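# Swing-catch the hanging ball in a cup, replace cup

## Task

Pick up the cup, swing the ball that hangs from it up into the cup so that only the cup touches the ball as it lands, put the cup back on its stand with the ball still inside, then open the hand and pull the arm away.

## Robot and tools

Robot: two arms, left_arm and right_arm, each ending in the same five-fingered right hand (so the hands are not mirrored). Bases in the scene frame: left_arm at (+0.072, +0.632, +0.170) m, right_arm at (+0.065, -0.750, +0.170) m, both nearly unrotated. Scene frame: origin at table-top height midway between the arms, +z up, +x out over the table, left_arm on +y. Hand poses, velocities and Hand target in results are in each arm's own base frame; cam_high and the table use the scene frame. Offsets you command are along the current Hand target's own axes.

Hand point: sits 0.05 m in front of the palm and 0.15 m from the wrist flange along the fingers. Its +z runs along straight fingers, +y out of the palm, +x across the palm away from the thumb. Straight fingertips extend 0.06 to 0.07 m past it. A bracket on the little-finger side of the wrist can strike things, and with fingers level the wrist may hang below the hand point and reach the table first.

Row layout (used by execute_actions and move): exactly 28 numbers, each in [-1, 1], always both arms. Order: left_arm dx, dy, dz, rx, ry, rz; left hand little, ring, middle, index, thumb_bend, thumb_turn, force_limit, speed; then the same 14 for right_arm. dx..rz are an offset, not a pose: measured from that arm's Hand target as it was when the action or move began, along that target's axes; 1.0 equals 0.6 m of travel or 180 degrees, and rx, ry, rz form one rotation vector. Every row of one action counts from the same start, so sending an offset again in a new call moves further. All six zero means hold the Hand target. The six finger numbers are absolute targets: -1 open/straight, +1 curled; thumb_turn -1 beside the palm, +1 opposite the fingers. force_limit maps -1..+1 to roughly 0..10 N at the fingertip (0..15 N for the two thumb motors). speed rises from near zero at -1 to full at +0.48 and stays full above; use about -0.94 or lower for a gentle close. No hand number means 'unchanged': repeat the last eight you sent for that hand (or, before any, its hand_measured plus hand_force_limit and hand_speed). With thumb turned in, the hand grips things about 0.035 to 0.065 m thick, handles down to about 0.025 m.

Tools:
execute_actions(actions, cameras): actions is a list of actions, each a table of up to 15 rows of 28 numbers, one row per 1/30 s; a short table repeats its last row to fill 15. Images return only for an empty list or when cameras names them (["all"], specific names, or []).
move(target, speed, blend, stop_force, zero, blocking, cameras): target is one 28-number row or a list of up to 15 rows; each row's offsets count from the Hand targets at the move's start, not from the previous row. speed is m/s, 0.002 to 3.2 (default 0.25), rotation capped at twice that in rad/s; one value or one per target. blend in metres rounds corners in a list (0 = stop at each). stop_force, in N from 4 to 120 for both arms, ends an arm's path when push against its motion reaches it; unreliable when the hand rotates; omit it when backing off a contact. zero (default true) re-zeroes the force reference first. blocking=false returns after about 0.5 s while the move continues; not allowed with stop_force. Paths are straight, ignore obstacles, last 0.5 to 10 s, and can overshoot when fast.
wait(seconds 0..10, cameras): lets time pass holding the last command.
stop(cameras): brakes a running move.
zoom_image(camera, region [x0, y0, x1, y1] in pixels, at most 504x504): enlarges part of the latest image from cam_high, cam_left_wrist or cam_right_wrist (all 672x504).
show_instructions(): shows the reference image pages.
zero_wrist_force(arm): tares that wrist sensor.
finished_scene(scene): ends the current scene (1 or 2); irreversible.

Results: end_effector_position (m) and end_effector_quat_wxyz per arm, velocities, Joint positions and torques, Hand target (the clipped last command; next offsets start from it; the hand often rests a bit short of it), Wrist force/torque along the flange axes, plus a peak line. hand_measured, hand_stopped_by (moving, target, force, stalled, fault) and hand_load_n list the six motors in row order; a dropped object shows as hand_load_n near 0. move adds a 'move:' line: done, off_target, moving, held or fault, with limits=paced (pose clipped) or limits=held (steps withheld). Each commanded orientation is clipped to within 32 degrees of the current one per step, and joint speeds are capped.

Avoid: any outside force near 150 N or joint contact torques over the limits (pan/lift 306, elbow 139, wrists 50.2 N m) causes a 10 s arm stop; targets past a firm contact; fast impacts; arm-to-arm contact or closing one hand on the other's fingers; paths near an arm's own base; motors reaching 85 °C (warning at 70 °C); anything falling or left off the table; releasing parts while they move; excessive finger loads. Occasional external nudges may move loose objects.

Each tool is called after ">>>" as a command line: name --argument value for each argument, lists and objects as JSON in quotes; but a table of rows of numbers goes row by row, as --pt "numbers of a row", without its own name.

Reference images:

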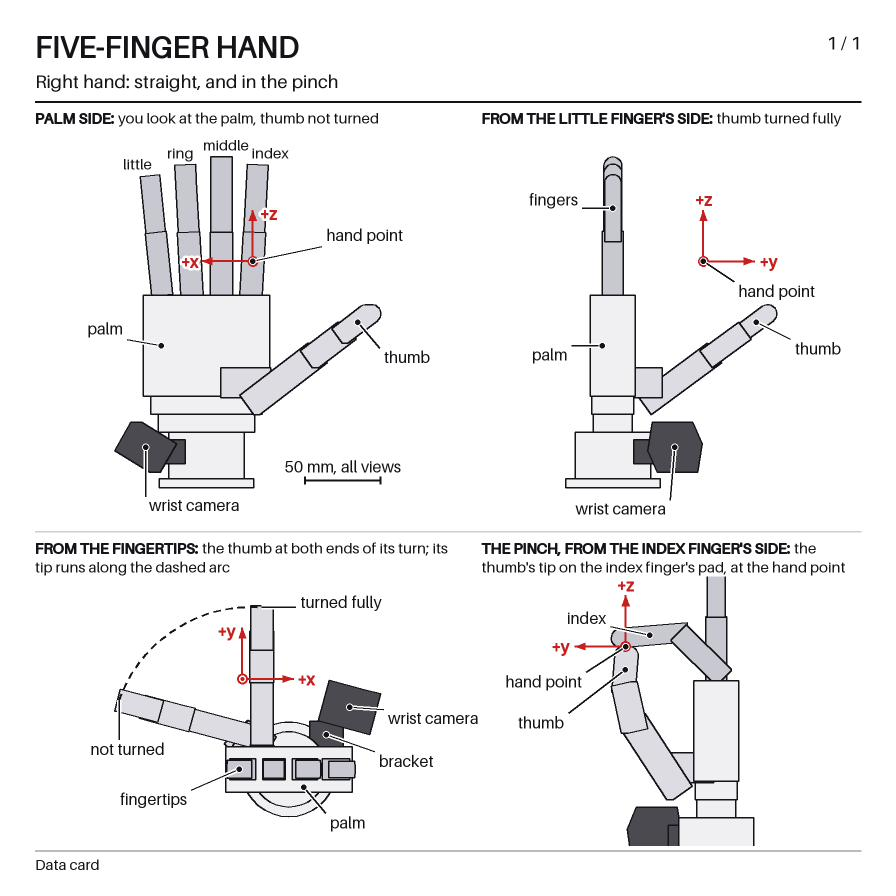

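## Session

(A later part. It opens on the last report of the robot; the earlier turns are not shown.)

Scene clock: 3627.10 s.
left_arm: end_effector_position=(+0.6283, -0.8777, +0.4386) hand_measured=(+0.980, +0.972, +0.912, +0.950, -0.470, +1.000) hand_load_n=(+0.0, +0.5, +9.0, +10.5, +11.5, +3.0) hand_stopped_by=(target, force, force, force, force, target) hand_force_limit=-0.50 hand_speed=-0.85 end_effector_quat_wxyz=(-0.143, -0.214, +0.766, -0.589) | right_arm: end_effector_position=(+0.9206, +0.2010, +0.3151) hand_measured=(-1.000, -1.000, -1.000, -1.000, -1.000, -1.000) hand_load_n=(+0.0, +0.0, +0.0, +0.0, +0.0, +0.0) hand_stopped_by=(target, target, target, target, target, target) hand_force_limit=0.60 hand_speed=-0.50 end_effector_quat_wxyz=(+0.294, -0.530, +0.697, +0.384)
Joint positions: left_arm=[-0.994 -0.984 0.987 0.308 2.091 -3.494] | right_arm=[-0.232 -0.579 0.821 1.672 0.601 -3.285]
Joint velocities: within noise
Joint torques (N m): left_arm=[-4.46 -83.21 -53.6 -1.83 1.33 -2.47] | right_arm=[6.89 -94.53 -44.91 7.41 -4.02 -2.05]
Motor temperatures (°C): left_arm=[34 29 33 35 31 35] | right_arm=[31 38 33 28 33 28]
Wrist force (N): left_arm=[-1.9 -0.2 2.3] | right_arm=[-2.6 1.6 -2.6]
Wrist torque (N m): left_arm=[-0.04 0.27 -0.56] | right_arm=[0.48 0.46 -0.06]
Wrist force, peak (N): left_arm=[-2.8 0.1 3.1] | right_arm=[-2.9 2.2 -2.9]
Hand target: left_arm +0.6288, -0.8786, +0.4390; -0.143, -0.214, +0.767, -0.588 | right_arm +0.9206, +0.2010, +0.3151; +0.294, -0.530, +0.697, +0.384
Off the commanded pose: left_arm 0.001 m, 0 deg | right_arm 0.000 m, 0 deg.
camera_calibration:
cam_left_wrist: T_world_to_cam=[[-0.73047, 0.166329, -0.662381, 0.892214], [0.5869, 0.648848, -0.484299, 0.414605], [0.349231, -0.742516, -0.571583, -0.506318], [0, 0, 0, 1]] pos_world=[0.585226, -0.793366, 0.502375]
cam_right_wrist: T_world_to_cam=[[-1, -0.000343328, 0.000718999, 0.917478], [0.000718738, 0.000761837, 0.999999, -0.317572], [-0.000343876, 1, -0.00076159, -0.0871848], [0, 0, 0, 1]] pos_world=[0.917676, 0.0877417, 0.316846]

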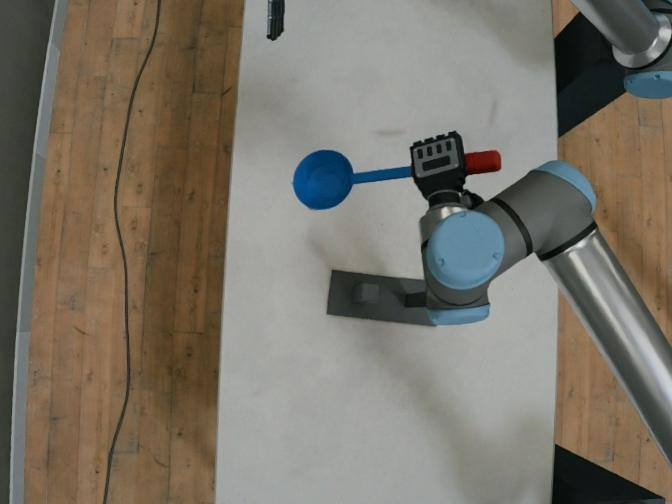

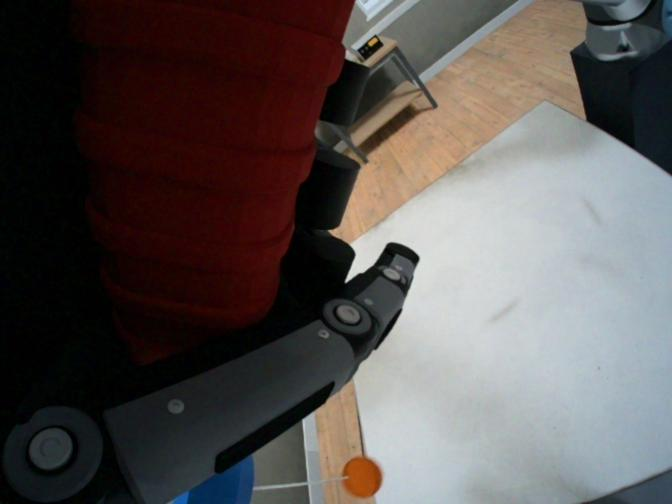

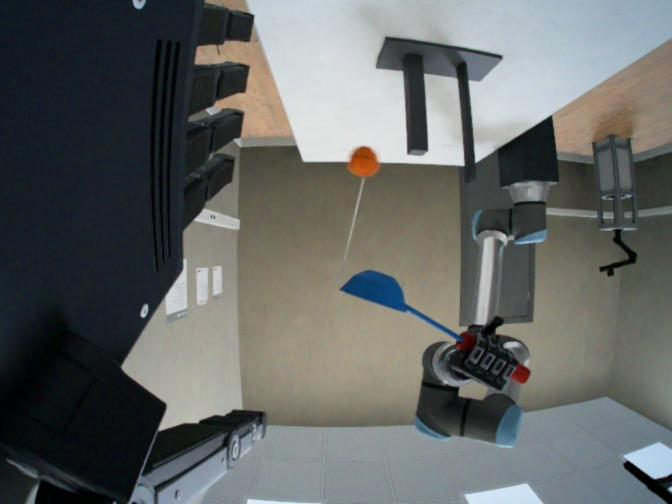

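>>> move --pt "0.4133 0.2429 -0.0359 0 0 0 0.98 0.98 0.97 0.97 0.89 1 -0.5 -0.85 0 0 0 0 0 0 -1 -1 -1 -1 -1 -1 0.6 -0.5" --pt "0.1432 0.7251 0.1179 0 0 0 0.98 0.98 0.97 0.97 0.89 1 -0.5 -0.85 0 0 0 0 0 0 -1 -1 -1 -1 -1 -1 0.6 -0.5" --speed '[0.2, 0.12]'

>>> wait --seconds 1.5 --cameras '["cam_high", "cam_right_wrist"]'

Scene clock: 3647.60 s.
left_arm: end_effector_position=(+0.3404, -0.8657, +0.0949) hand_measured=(+0.980, +0.972, +0.912, +0.950, -0.470, +1.000) hand_load_n=(+0.0, +0.5, +9.0, +10.5, +11.5, +2.5) hand_stopped_by=(target, force, force, force, force, target) hand_force_limit=-0.50 hand_speed=-0.85 end_effector_quat_wxyz=(-0.143, -0.214, +0.767, -0.588) | right_arm: end_effector_position=(+0.9206, +0.2010, +0.3151) hand_measured=(-1.000, -1.000, -1.000, -1.000, -1.000, -1.000) hand_load_n=(+0.0, +0.0, +0.0, +0.0, +0.0, +0.0) hand_stopped_by=(target, target, target, target, target, target) hand_force_limit=0.60 hand_speed=-0.50 end_effector_quat_wxyz=(+0.294, -0.530, +0.697, +0.384)
Joint positions: left_arm=[-1.327 -1.079 1.792 -0.435 1.773 -3.596] | right_arm=[-0.232 -0.579 0.821 1.672 0.601 -3.285]
Joint torques (N m): left_arm=[-7.72 -79.31 -44.84 -1.24 -2.25 -3.09] | right_arm=[3.16 -92.74 -45.09 7.29 -3.88 -2.37]
Wrist force (N): left_arm=[-1.9 -0.2 2.6] | right_arm=[-2.0 1.6 -2.4]
Wrist torque (N m): left_arm=[-0.01 0.23 -0.55] | right_arm=[0.47 0.37 -0.03]
Wrist force, peak (N): left_arm=[-4.6 -1.4 2.6] | right_arm=[-2.3 2.4 -3.1]
Hand target: left_arm +0.3404, -0.8658, +0.0950; -0.143, -0.214, +0.767, -0.588 | right_arm +0.9206, +0.2010, +0.3151; +0.294, -0.530, +0.697, +0.384
Off the commanded pose: left_arm 0.000 m, 0 deg | right_arm 0.000 m, 0 deg.
move: done

Scene clock: 3649.10 s.
left_arm: end_effector_position=(+0.3404, -0.8658, +0.0950) hand_measured=(+0.980, +0.972, +0.912, +0.950, -0.470, +1.000) hand_load_n=(+0.0, +0.5, +9.0, +10.5, +11.5, +3.0) hand_stopped_by=(target, force, force, force, force, target) hand_force_limit=-0.50 hand_speed=-0.85 end_effector_quat_wxyz=(-0.143, -0.214, +0.767, -0.588) | right_arm: end_effector_position=(+0.9206, +0.2010, +0.3151) hand_measured=(-1.000, -1.000, -1.000, -1.000, -1.000, -1.000) hand_load_n=(+0.0, +0.0, +0.0, +0.0, -0.5, +0.0) hand_stopped_by=(target, target, target, target, target, target) hand_force_limit=0.60 hand_speed=-0.50 end_effector_quat_wxyz=(+0.294, -0.530, +0.697, +0.384)
Joint positions: left_arm=[-1.327 -1.079 1.792 -0.435 1.773 -3.596] | right_arm=[-0.232 -0.579 0.821 1.672 0.601 -3.285]
Joint torques (N m): left_arm=[-3.53 -94.01 -44.7 -2.55 -1.59 -2.67] | right_arm=[3.42 -93.21 -44.79 7.38 -3.93 -2.38]
Wrist force (N): left_arm=[-1.8 -0.5 2.4] | right_arm=[-2.3 2.1 -2.4]
Wrist torque (N m): left_arm=[-0.03 0.22 -0.56] | right_arm=[0.54 0.41 -0.04]
Wrist force, peak (N): left_arm=[-2.4 -0.1 2.7] | right_arm=[-2.3 1.9 -3.0]
Hand target: left_arm +0.3404, -0.8658, +0.0950; -0.143, -0.214, +0.767, -0.588 | right_arm +0.9206, +0.2010, +0.3151; +0.294, -0.530, +0.697, +0.384
Off the commanded pose: left_arm 0.000 m, 0 deg | right_arm 0.000 m, 0 deg.
wait: 1.50 s; at rest by 0.17 s
camera_calibration:
cam_right_wrist: T_world_to_cam=[[-1, -0.000343328, 0.000718999, 0.917478], [0.000718738, 0.000761837, 0.999999, -0.317572], [-0.000343876, 1, -0.00076159, -0.0871848], [0, 0, 0, 1]] pos_world=[0.917676, 0.0877417, 0.316846]
Images, in order (width x height): cam_high 672x504, cam_right_wrist 672x504.

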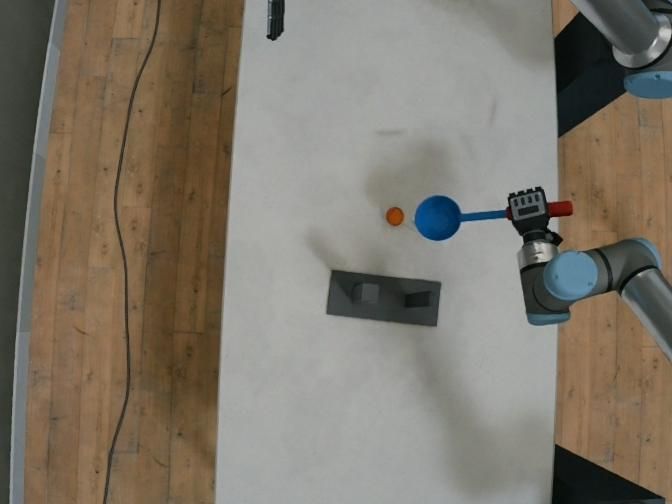

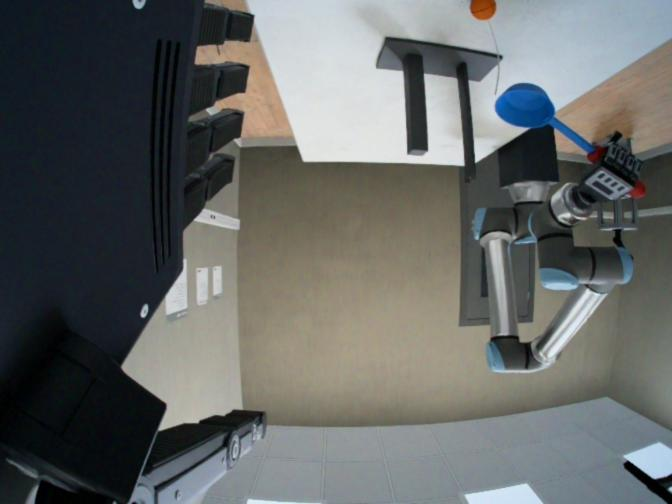

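>>> zoom_image --camera "cam_high" --region '[360, 170, 520, 270]'

Scaled by 3.150 from the camera's 672x504 image, which has a finer 960x720 frame.

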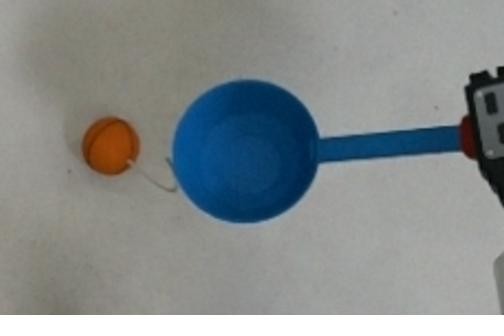

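>>> move --pt "-0.0142 -0.0295 0.0676 0 0 0 0.98 0.98 0.97 0.97 0.89 1 -0.5 -0.85 0 0 0 0 0 0 -1 -1 -1 -1 -1 -1 0.6 -0.5" --pt "-0.0064 -0.0435 0.0631 0 0 0 0.98 0.98 0.97 0.97 0.89 1 -0.5 -0.85 0 0 0 0 0 0 -1 -1 -1 -1 -1 -1 0.6 -0.5" --speed '[0.02, 0.005]' --cameras '["cam_high"]'

>>> zoom_image --camera "cam_high" --region '[360, 150, 520, 250]'

Scene clock: 3674.90 s.
left_arm: end_effector_position=(+0.3579, -0.9073, +0.1050) hand_measured=(+0.980, +0.972, +0.912, +0.950, -0.470, +1.000) hand_load_n=(+0.0, +0.5, +9.0, +10.5, +11.5, +2.5) hand_stopped_by=(target, force, force, force, force, target) hand_force_limit=-0.50 hand_speed=-0.85 end_effector_quat_wxyz=(-0.143, -0.214, +0.767, -0.588) | right_arm: end_effector_position=(+0.9206, +0.2010, +0.3151) hand_measured=(-1.000, -1.000, -1.000, -1.000, -1.000, -1.000) hand_load_n=(+0.0, +0.0, +0.0, +0.0, +0.0, +0.0) hand_stopped_by=(target, target, target, target, target, target) hand_force_limit=0.60 hand_speed=-0.50 end_effector_quat_wxyz=(+0.294, -0.530, +0.697, +0.384)
Joint positions: left_arm=[-1.318 -1.03 1.687 -0.379 1.782 -3.593] | right_arm=[-0.232 -0.579 0.821 1.672 0.601 -3.285]
Joint torques (N m): left_arm=[-0.22 -90.61 -44.83 -0.29 -1.01 2.57] | right_arm=[5.45 -94 -45.41 7.15 -3.83 -2.64]
Wrist force (N): left_arm=[-1.8 -0.3 2.2] | right_arm=[-2.0 1.6 -2.7]
Wrist torque (N m): left_arm=[0.01 0.21 -0.62] | right_arm=[0.49 0.38 -0.03]
Wrist force, peak (N): left_arm=[-2.2 -0.5 3.0] | right_arm=[-2.5 2.2 -3.0]
Hand target: left_arm +0.3579, -0.9073, +0.1049; -0.143, -0.214, +0.767, -0.588 | right_arm +0.9206, +0.2010, +0.3151; +0.294, -0.530, +0.697, +0.384
Off the commanded pose: left_arm 0.000 m, 0 deg | right_arm 0.000 m, 0 deg.
move: done
Images, in order (width x height): cam_high 672x504.

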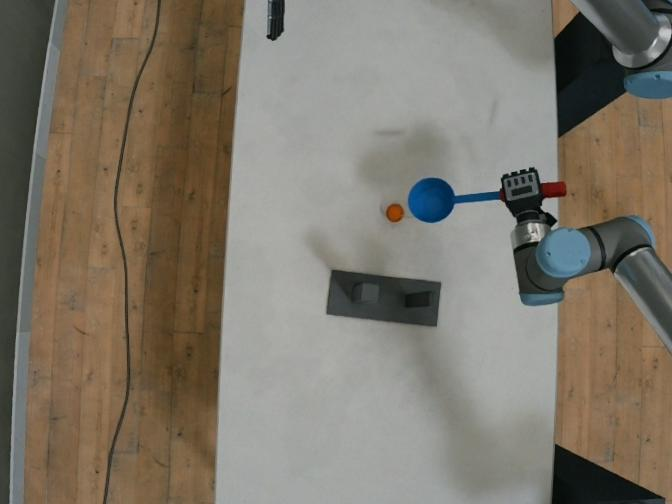

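Scaled by 3.150 from the camera's 672x504 image, which has a finer 960x720 frame.

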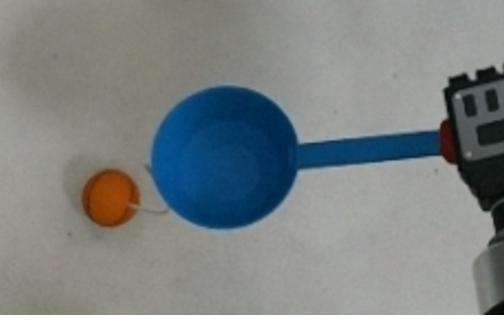

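>>> move --pt "0.0024 -0.0046 0.0185 0 0 0 0.98 0.98 0.97 0.97 0.89 1 -0.5 -0.85 0 0 0 0 0 0 -1 -1 -1 -1 -1 -1 0.6 -0.5" --pt "0.0181 -0.0326 0.0096 0 0 0 0.98 0.98 0.97 0.97 0.89 1 -0.5 -0.85 0 0 0 0 0 0 -1 -1 -1 -1 -1 -1 0.6 -0.5" --speed '[0.02, 0.006]' --cameras '["cam_high"]'

>>> zoom_image --camera "cam_high" --region '[360, 150, 520, 250]'

Scene clock: 3698.23 s.
left_arm: end_effector_position=(+0.3584, -0.9188, +0.1250) hand_measured=(+0.980, +0.972, +0.912, +0.950, -0.470, +1.000) hand_load_n=(+0.0, +0.5, +9.0, +10.5, +11.5, +3.0) hand_stopped_by=(target, force, force, force, force, target) hand_force_limit=-0.50 hand_speed=-0.85 end_effector_quat_wxyz=(-0.143, -0.214, +0.767, -0.588) | right_arm: end_effector_position=(+0.9206, +0.2010, +0.3151) hand_measured=(-1.000, -1.000, -1.000, -1.000, -1.000, -1.000) hand_load_n=(+0.0, +0.0, +0.0, +0.0, +0.0, +0.5) hand_stopped_by=(target, target, target, target, target, target) hand_force_limit=0.60 hand_speed=-0.50 end_effector_quat_wxyz=(+0.294, -0.530, +0.697, +0.384)
Joint positions: left_arm=[-1.321 -1.036 1.653 -0.339 1.779 -3.594] | right_arm=[-0.232 -0.579 0.821 1.672 0.601 -3.285]
Joint torques (N m): left_arm=[3.71 -90.48 -45.25 -0.57 0.93 2.1] | right_arm=[6.16 -91.99 -44.55 7.34 -4.07 -2.24]
Wrist force (N): left_arm=[-2.3 -0.5 2.7] | right_arm=[-2.0 1.8 -2.4]
Wrist torque (N m): left_arm=[-0.05 0.27 -0.54] | right_arm=[0.50 0.37 -0.02]
Wrist force, peak (N): left_arm=[-2.3 -0.5 2.7] | right_arm=[-2.3 2.4 -3.2]
Hand target: left_arm +0.3584, -0.9188, +0.1249; -0.143, -0.214, +0.767, -0.588 | right_arm +0.9206, +0.2010, +0.3151; +0.294, -0.530, +0.697, +0.384
Off the commanded pose: left_arm 0.000 m, 0 deg | right_arm 0.000 m, 0 deg.
move: done
Images, in order (width x height): cam_high 672x504.

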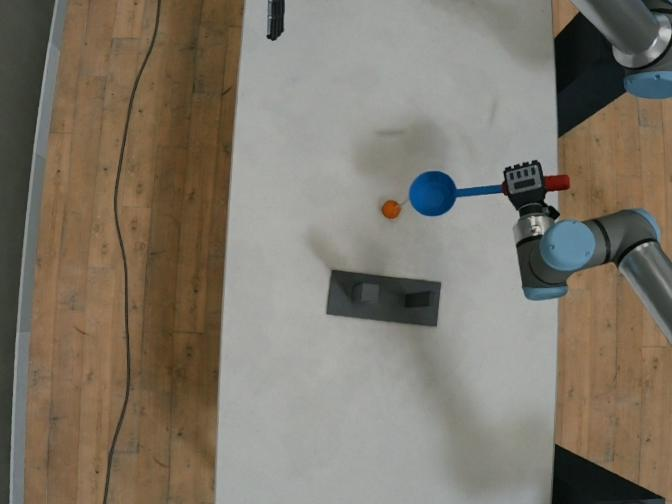

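Scaled by 3.150 from the camera's 672x504 image, which has a finer 960x720 frame.

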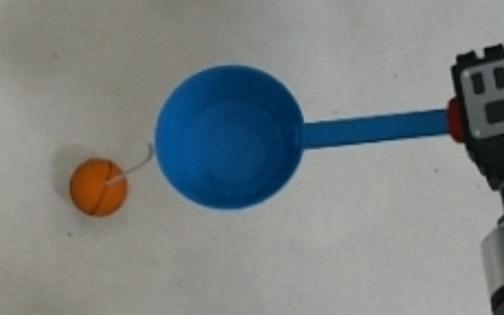

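>>> wait --seconds 0.1 --cameras '["cam_high", "cam_right_wrist"]'

>>> zoom_image --camera "cam_high" --region '[360, 150, 520, 250]'

>>> zoom_image --camera "cam_right_wrist" --region '[430, 0, 590, 120]'

Scene clock: 3715.17 s.
left_arm: end_effector_position=(+0.3584, -0.9188, +0.1249) hand_measured=(+0.980, +0.972, +0.912, +0.950, -0.470, +1.000) hand_load_n=(+0.0, +0.5, +9.0, +10.5, +11.5, +2.5) hand_stopped_by=(target, force, force, force, force, target) hand_force_limit=-0.50 hand_speed=-0.85 end_effector_quat_wxyz=(-0.143, -0.214, +0.767, -0.588) | right_arm: end_effector_position=(+0.9206, +0.2010, +0.3151) hand_measured=(-1.000, -1.000, -1.000, -1.000, -1.000, -1.000) hand_load_n=(+0.0, +0.0, +0.0, +0.0, +0.0, +0.0) hand_stopped_by=(target, target, target, target, target, target) hand_force_limit=0.60 hand_speed=-0.50 end_effector_quat_wxyz=(+0.294, -0.530, +0.697, +0.384)
Joint positions: left_arm=[-1.321 -1.036 1.653 -0.339 1.779 -3.594] | right_arm=[-0.232 -0.579 0.821 1.672 0.601 -3.285]
Joint torques (N m): left_arm=[3.25 -74.29 -25.03 -1.89 0.46 2.64] | right_arm=[4.44 -92.97 -45.61 7.3 -3.97 -2.29]
Wrist force (N): left_arm=[-2.1 -0.5 2.2] | right_arm=[-2.0 1.7 -2.6]
Wrist torque (N m): left_arm=[-0.02 0.26 -0.53] | right_arm=[0.50 0.38 -0.03]
Wrist force, peak (N): left_arm=[-2.1 -0.4 2.8] | right_arm=[-2.2 2.3 -3.0]
Hand target: left_arm +0.3584, -0.9188, +0.1249; -0.143, -0.214, +0.767, -0.588 | right_arm +0.9206, +0.2010, +0.3151; +0.294, -0.530, +0.697, +0.384
Off the commanded pose: left_arm 0.000 m, 0 deg | right_arm 0.000 m, 0 deg.
wait: 0.10 s; at rest from the start
camera_calibration:
cam_right_wrist: T_world_to_cam=[[-1, -0.000343328, 0.000718999, 0.917478], [0.000718738, 0.000761837, 0.999999, -0.317572], [-0.000343876, 1, -0.00076159, -0.0871848], [0, 0, 0, 1]] pos_world=[0.917676, 0.0877417, 0.316846]
Images, in order (width x height): cam_high 672x504, cam_right_wrist 672x504.

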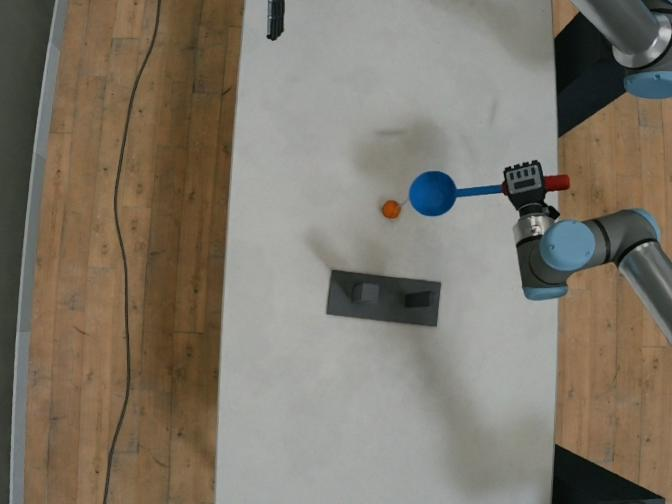

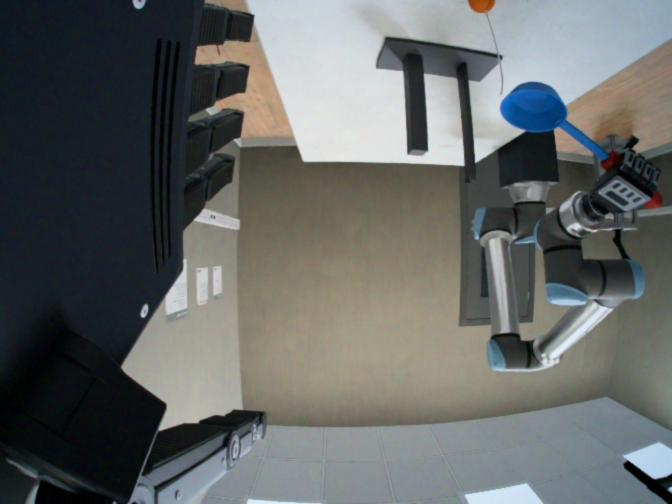

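Scaled by 3.150 from the camera's 672x504 image, which has a finer 960x720 frame.

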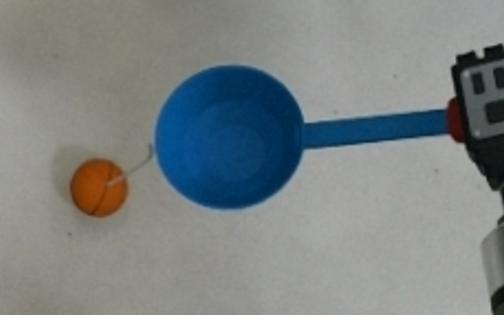

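Scaled by 3.150 from the camera's 672x504 image, which has a finer 960x720 frame.

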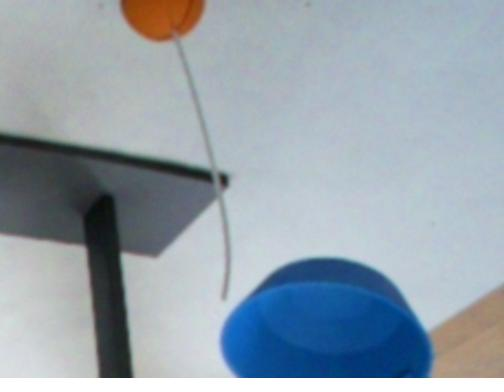

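>>> move --pt "-0.0109 -0.0121 0.0189 0 0 0 0.98 0.98 0.97 0.97 0.89 1 -0.5 -0.85 0 0 0 0 0 0 -1 -1 -1 -1 -1 -1 0.6 -0.5" --pt "0.0009 -0.0331 0.0122 0 0 0 0.98 0.98 0.97 0.97 0.89 1 -0.5 -0.85 0 0 0 0 0 0 -1 -1 -1 -1 -1 -1 0.6 -0.5" --speed '[0.02, 0.004]' --cameras '["cam_high"]'

>>> zoom_image --camera "cam_high" --region '[360, 150, 520, 250]'

Scene clock: 3729.40 s.
left_arm: end_effector_position=(+0.3680, -0.9303, +0.1400) hand_measured=(+0.980, +0.972, +0.912, +0.950, -0.470, +1.000) hand_load_n=(+0.0, +0.5, +9.0, +10.5, +11.5, +3.0) hand_stopped_by=(target, force, force, force, force, target) hand_force_limit=-0.50 hand_speed=-0.85 end_effector_quat_wxyz=(-0.143, -0.214, +0.767, -0.588) | right_arm: end_effector_position=(+0.9206, +0.2010, +0.3151) hand_measured=(-1.000, -1.000, -1.000, -1.000, -1.000, -1.000) hand_load_n=(+0.0, +0.0, +0.0, +0.0, +0.0, +0.0) hand_stopped_by=(target, target, target, target, target, target) hand_force_limit=0.60 hand_speed=-0.50 end_effector_quat_wxyz=(+0.294, -0.530, +0.697, +0.384)
Joint positions: left_arm=[-1.313 -1.029 1.61 -0.303 1.787 -3.591] | right_arm=[-0.232 -0.579 0.821 1.672 0.601 -3.285]
Joint torques (N m): left_arm=[-11.63 -95.34 -46.54 0.31 -2.25 -3.36] | right_arm=[3.52 -91.3 -45.86 7.19 -3.72 -2.04]
Wrist force (N): left_arm=[-2.0 -0.4 2.8] | right_arm=[-1.8 2.0 -2.6]
Wrist torque (N m): left_arm=[-0.06 0.24 -0.71] | right_arm=[0.54 0.34 -0.01]
Wrist force, peak (N): left_arm=[-2.3 -0.1 3.1] | right_arm=[-2.5 2.3 -3.1]
Hand target: left_arm +0.3680, -0.9303, +0.1399; -0.143, -0.214, +0.767, -0.588 | right_arm +0.9206, +0.2010, +0.3151; +0.294, -0.530, +0.697, +0.384
Off the commanded pose: left_arm 0.000 m, 0 deg | right_arm 0.000 m, 0 deg.
move: done
Images, in order (width x height): cam_high 672x504.

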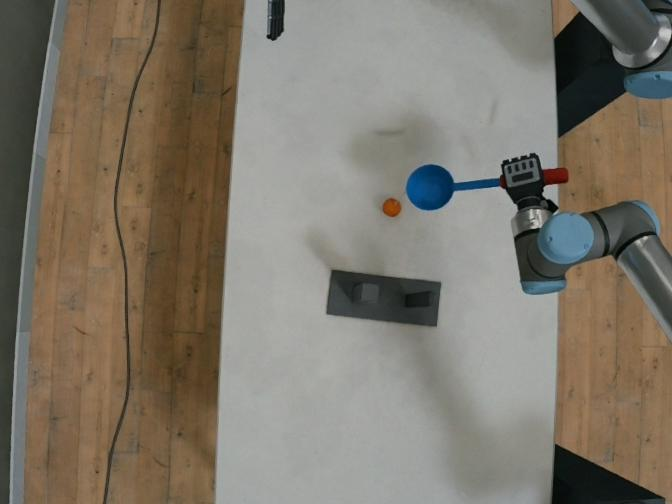

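Scaled by 3.150 from the camera's 672x504 image, which has a finer 960x720 frame.

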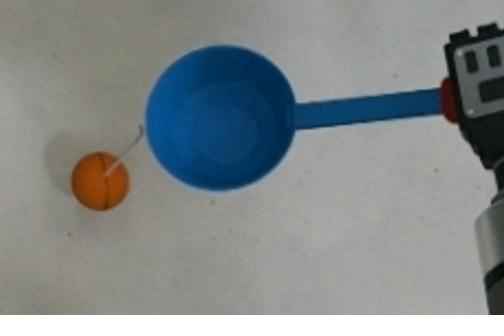

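>>> move --target '[0.2750,-0.3957,-0.1372,0,0,0,0.98,0.98,0.97,0.97,0.89,1,-0.5,-0.85,0,0,0,0,0,0,-1,-1,-1,-1,-1,-1,0.6,-0.5]' --speed 0.1

>>> wait --seconds 0.1 --cameras '["cam_high", "cam_right_wrist"]'

>>> wait --seconds 0.2 --cameras '["cam_high", "cam_right_wrist"]'

>>> wait --seconds 0.2 --cameras '["cam_high", "cam_right_wrist"]'

Scene clock: 3742.90 s.
left_arm: end_effector_position=(+0.3402, -0.9291, +0.4394) hand_measured=(+0.980, +0.972, +0.912, +0.950, -0.470, +1.000) hand_load_n=(+0.0, +0.5, +9.0, +11.0, +11.5, +3.0) hand_stopped_by=(target, force, force, force, force, target) hand_force_limit=-0.50 hand_speed=-0.85 end_effector_quat_wxyz=(-0.143, -0.214, +0.767, -0.588) | right_arm: end_effector_position=(+0.9206, +0.2010, +0.3151) hand_measured=(-1.000, -1.000, -1.000, -1.000, -1.000, -1.000) hand_load_n=(+0.0, +0.0, +0.0, +0.0, +0.0, +0.0) hand_stopped_by=(target, target, target, target, target, target) hand_force_limit=0.60 hand_speed=-0.50 end_effector_quat_wxyz=(+0.294, -0.530, +0.697, +0.384)
Joint positions: left_arm=[-1.348 -1.218 1.331 0.163 1.753 -3.601] | right_arm=[-0.232 -0.579 0.821 1.672 0.601 -3.285]
Joint torques (N m): left_arm=[4.48 -59.12 -36.44 -1.91 1.2 -2.22] | right_arm=[3.31 -92.41 -45 7.16 -4.11 -2.39]
Wrist force (N): left_arm=[-2.3 0.3 2.1] | right_arm=[-2.0 2.1 -2.3]
Wrist torque (N m): left_arm=[0.02 0.28 -0.51] | right_arm=[0.53 0.37 -0.01]
Wrist force, peak (N): left_arm=[-3.8 1.8 3.1] | right_arm=[-2.2 2.2 -3.2]
Hand target: left_arm +0.3402, -0.9291, +0.4393; -0.143, -0.214, +0.767, -0.588 | right_arm +0.9206, +0.2010, +0.3151; +0.294, -0.530, +0.697, +0.384
Off the commanded pose: left_arm 0.000 m, 0 deg | right_arm 0.000 m, 0 deg.
move: done

Scene clock: 3743.00 s.
left_arm: end_effector_position=(+0.3402, -0.9291, +0.4394) hand_measured=(+0.980, +0.972, +0.912, +0.950, -0.470, +1.000) hand_load_n=(+0.0, +0.5, +9.0, +10.5, +11.5, +2.5) hand_stopped_by=(target, force, force, force, force, target) hand_force_limit=-0.50 hand_speed=-0.85 end_effector_quat_wxyz=(-0.143, -0.214, +0.767, -0.588) | right_arm: end_effector_position=(+0.9206, +0.2010, +0.3151) hand_measured=(-1.000, -1.000, -1.000, -1.000, -1.000, -1.000) hand_load_n=(+0.0, +0.0, +0.0, +0.0, +0.0, +0.0) hand_stopped_by=(target, target, target, target, target, target) hand_force_limit=0.60 hand_speed=-0.50 end_effector_quat_wxyz=(+0.294, -0.530, +0.697, +0.384)
Joint positions: left_arm=[-1.348 -1.218 1.331 0.163 1.753 -3.601] | right_arm=[-0.232 -0.579 0.821 1.672 0.601 -3.285]
Joint torques (N m): left_arm=[5.51 -59.38 -36.84 -0.82 0.93 -1.6] | right_arm=[3.6 -93.35 -45.26 7.16 -3.96 -2.21]
Wrist force (N): left_arm=[-2.4 0.3 2.6] | right_arm=[-2.0 1.9 -2.5]
Wrist torque (N m): left_arm=[-0.01 0.28 -0.53] | right_arm=[0.53 0.38 -0.02]
Wrist force, peak (N): left_arm=[-2.4 0.3 2.6] | right_arm=[-2.0 1.9 -2.5]
Hand target: left_arm +0.3402, -0.9291, +0.4393; -0.143, -0.214, +0.767, -0.588 | right_arm +0.9206, +0.2010, +0.3151; +0.294, -0.530, +0.697, +0.384
Off the commanded pose: left_arm 0.000 m, 0 deg | right_arm 0.000 m, 0 deg.
wait: 0.10 s; no rest
camera_calibration:
cam_right_wrist: T_world_to_cam=[[-1, -0.000343328, 0.000718999, 0.917478], [0.000718738, 0.000761837, 0.999999, -0.317572], [-0.000343876, 1, -0.00076159, -0.0871848], [0, 0, 0, 1]] pos_world=[0.917676, 0.0877417, 0.316846]
Images, in order (width x height): cam_high 672x504, cam_right_wrist 672x504.

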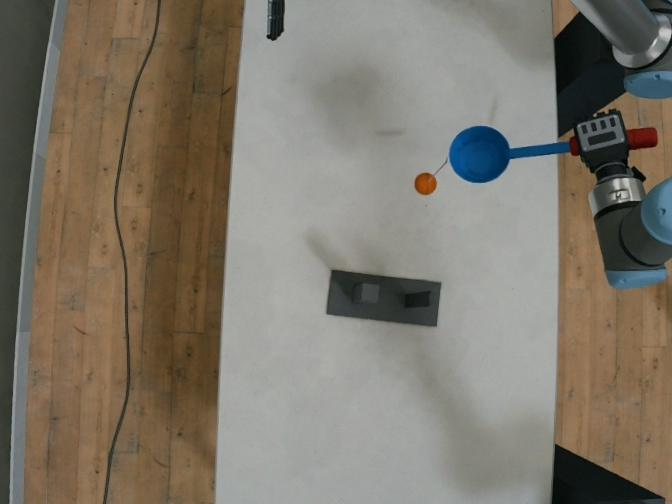

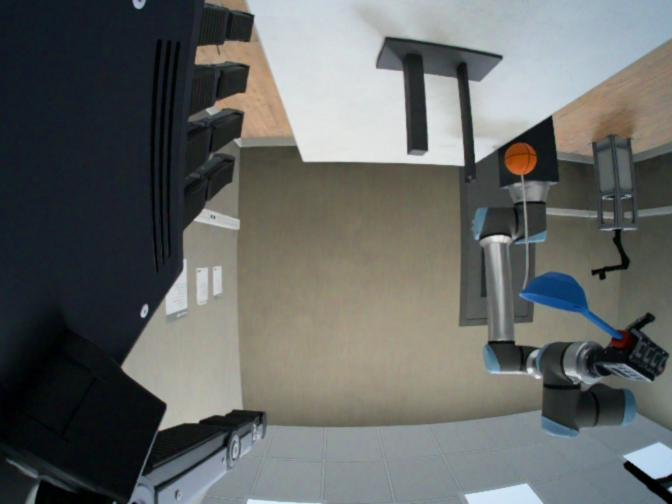

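Scene clock: 3743.20 s.
left_arm: end_effector_position=(+0.3402, -0.9291, +0.4393) hand_measured=(+0.980, +0.972, +0.912, +0.950, -0.470, +1.000) hand_load_n=(+0.0, +0.5, +9.0, +10.5, +11.5, +3.0) hand_stopped_by=(target, force, force, force, force, target) hand_force_limit=-0.50 hand_speed=-0.85 end_effector_quat_wxyz=(-0.143, -0.214, +0.767, -0.588) | right_arm: end_effector_position=(+0.9206, +0.2010, +0.3151) hand_measured=(-1.000, -1.000, -1.000, -1.000, -1.000, -1.000) hand_load_n=(+0.0, +0.0, +0.0, +0.0, +0.0, +0.0) hand_stopped_by=(target, target, target, target, target, target) hand_force_limit=0.60 hand_speed=-0.50 end_effector_quat_wxyz=(+0.294, -0.530, +0.697, +0.384)
Joint positions: left_arm=[-1.348 -1.218 1.331 0.164 1.753 -3.601] | right_arm=[-0.232 -0.579 0.821 1.672 0.601 -3.285]
Joint torques (N m): left_arm=[7.59 -61 -34.27 -0.56 1.67 -1.05] | right_arm=[6.06 -92.33 -44.53 7.55 -3.89 -2.01]
Wrist force (N): left_arm=[-2.3 0.3 2.3] | right_arm=[-2.4 2.0 -2.5]
Wrist torque (N m): left_arm=[0.01 0.28 -0.52] | right_arm=[0.53 0.45 -0.04]
Wrist force, peak (N): left_arm=[-2.5 0.2 2.2] | right_arm=[-2.4 2.0 -2.5]
Hand target: left_arm +0.3402, -0.9291, +0.4393; -0.143, -0.214, +0.767, -0.588 | right_arm +0.9206, +0.2010, +0.3151; +0.294, -0.530, +0.697, +0.384
Off the commanded pose: left_arm 0.000 m, 0 deg | right_arm 0.000 m, 0 deg.
wait: 0.20 s; at rest by 0.17 s
camera_calibration:
cam_right_wrist: T_world_to_cam=[[-1, -0.000343328, 0.000718999, 0.917478], [0.000718738, 0.000761837, 0.999999, -0.317572], [-0.000343876, 1, -0.00076159, -0.0871848], [0, 0, 0, 1]] pos_world=[0.917676, 0.0877417, 0.316846]
Images, in order (width x height): cam_high 672x504, cam_right_wrist 672x504.

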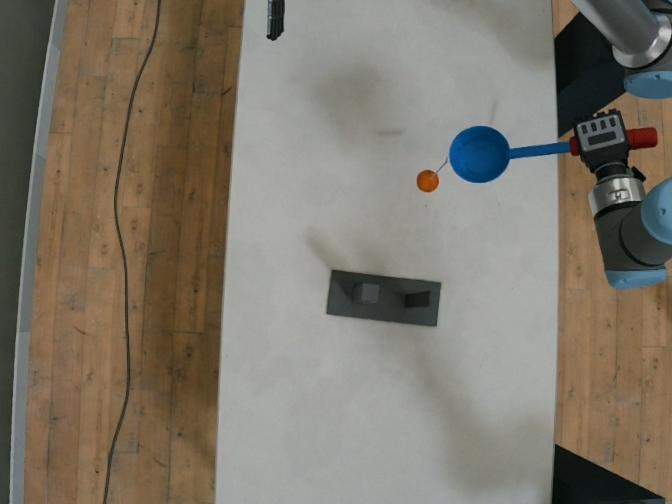

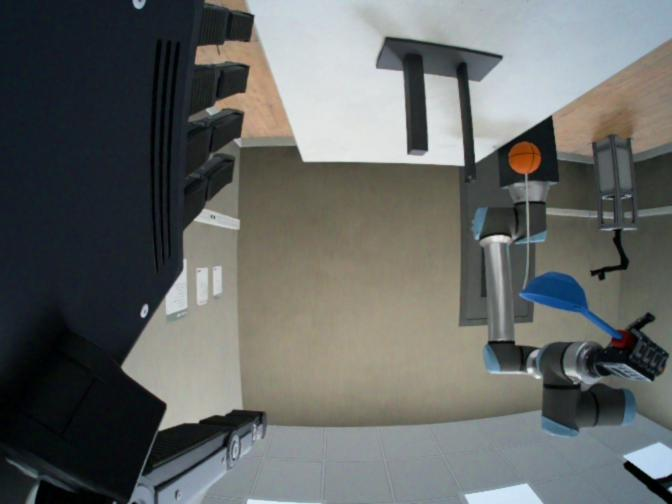

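Scene clock: 3743.40 s.
left_arm: end_effector_position=(+0.3402, -0.9291, +0.4393) hand_measured=(+0.980, +0.972, +0.912, +0.950, -0.470, +1.000) hand_load_n=(+0.0, +0.5, +9.0, +10.5, +11.5, +2.5) hand_stopped_by=(target, force, force, force, force, target) hand_force_limit=-0.50 hand_speed=-0.85 end_effector_quat_wxyz=(-0.143, -0.214, +0.767, -0.588) | right_arm: end_effector_position=(+0.9206, +0.2010, +0.3151) hand_measured=(-1.000, -1.000, -1.000, -1.000, -1.000, -1.000) hand_load_n=(+0.0, +0.0, +0.0, +0.0, +0.0, +0.0) hand_stopped_by=(target, target, target, target, target, target) hand_force_limit=0.60 hand_speed=-0.50 end_effector_quat_wxyz=(+0.294, -0.530, +0.697, +0.384)
Joint positions: left_arm=[-1.348 -1.218 1.331 0.164 1.753 -3.601] | right_arm=[-0.232 -0.579 0.821 1.672 0.601 -3.285]
Joint torques (N m): left_arm=[7.54 -60.46 -32.72 -0.41 1.58 -0.12] | right_arm=[5.46 -90.86 -44.73 7.26 -3.79 -2.39]
Wrist force (N): left_arm=[-2.3 0.2 2.5] | right_arm=[-2.0 1.7 -2.3]
Wrist torque (N m): left_arm=[-0.01 0.28 -0.52] | right_arm=[0.49 0.37 -0.02]
Wrist force, peak (N): left_arm=[-2.7 0.4 2.4] | right_arm=[-1.9 1.9 -2.9]
Hand target: left_arm +0.3402, -0.9291, +0.4393; -0.143, -0.214, +0.767, -0.588 | right_arm +0.9206, +0.2010, +0.3151; +0.294, -0.530, +0.697, +0.384
Off the commanded pose: left_arm 0.000 m, 0 deg | right_arm 0.000 m, 0 deg.
wait: 0.20 s; at rest by 0.17 s
camera_calibration:
cam_right_wrist: T_world_to_cam=[[-1, -0.000343328, 0.000718999, 0.917478], [0.000718738, 0.000761837, 0.999999, -0.317572], [-0.000343876, 1, -0.00076159, -0.0871848], [0, 0, 0, 1]] pos_world=[0.917676, 0.0877417, 0.316846]
Images, in order (width x height): cam_high 672x504, cam_right_wrist 672x504.

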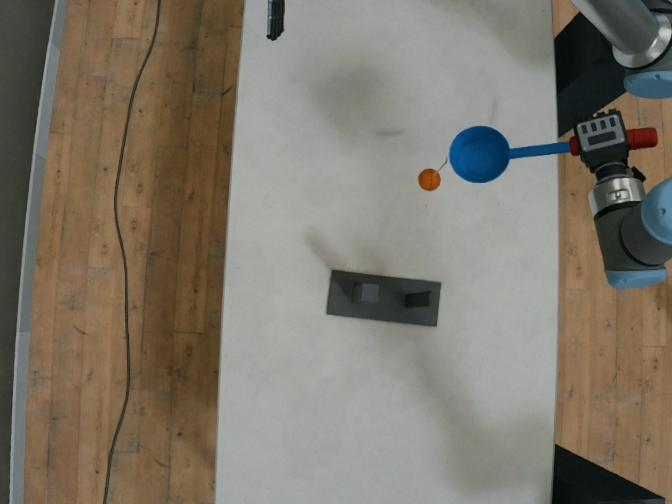

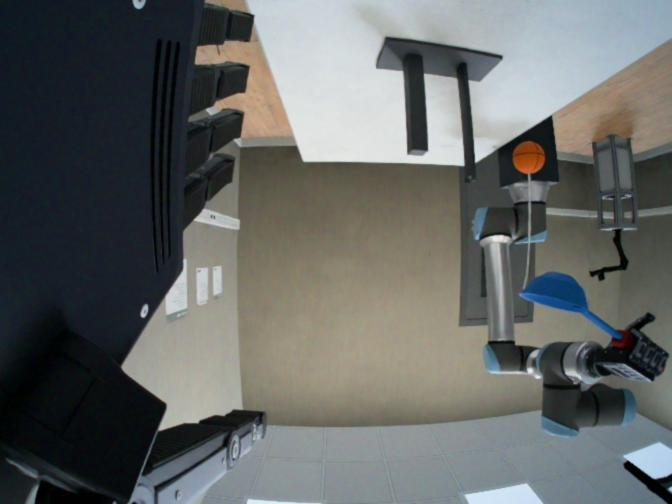

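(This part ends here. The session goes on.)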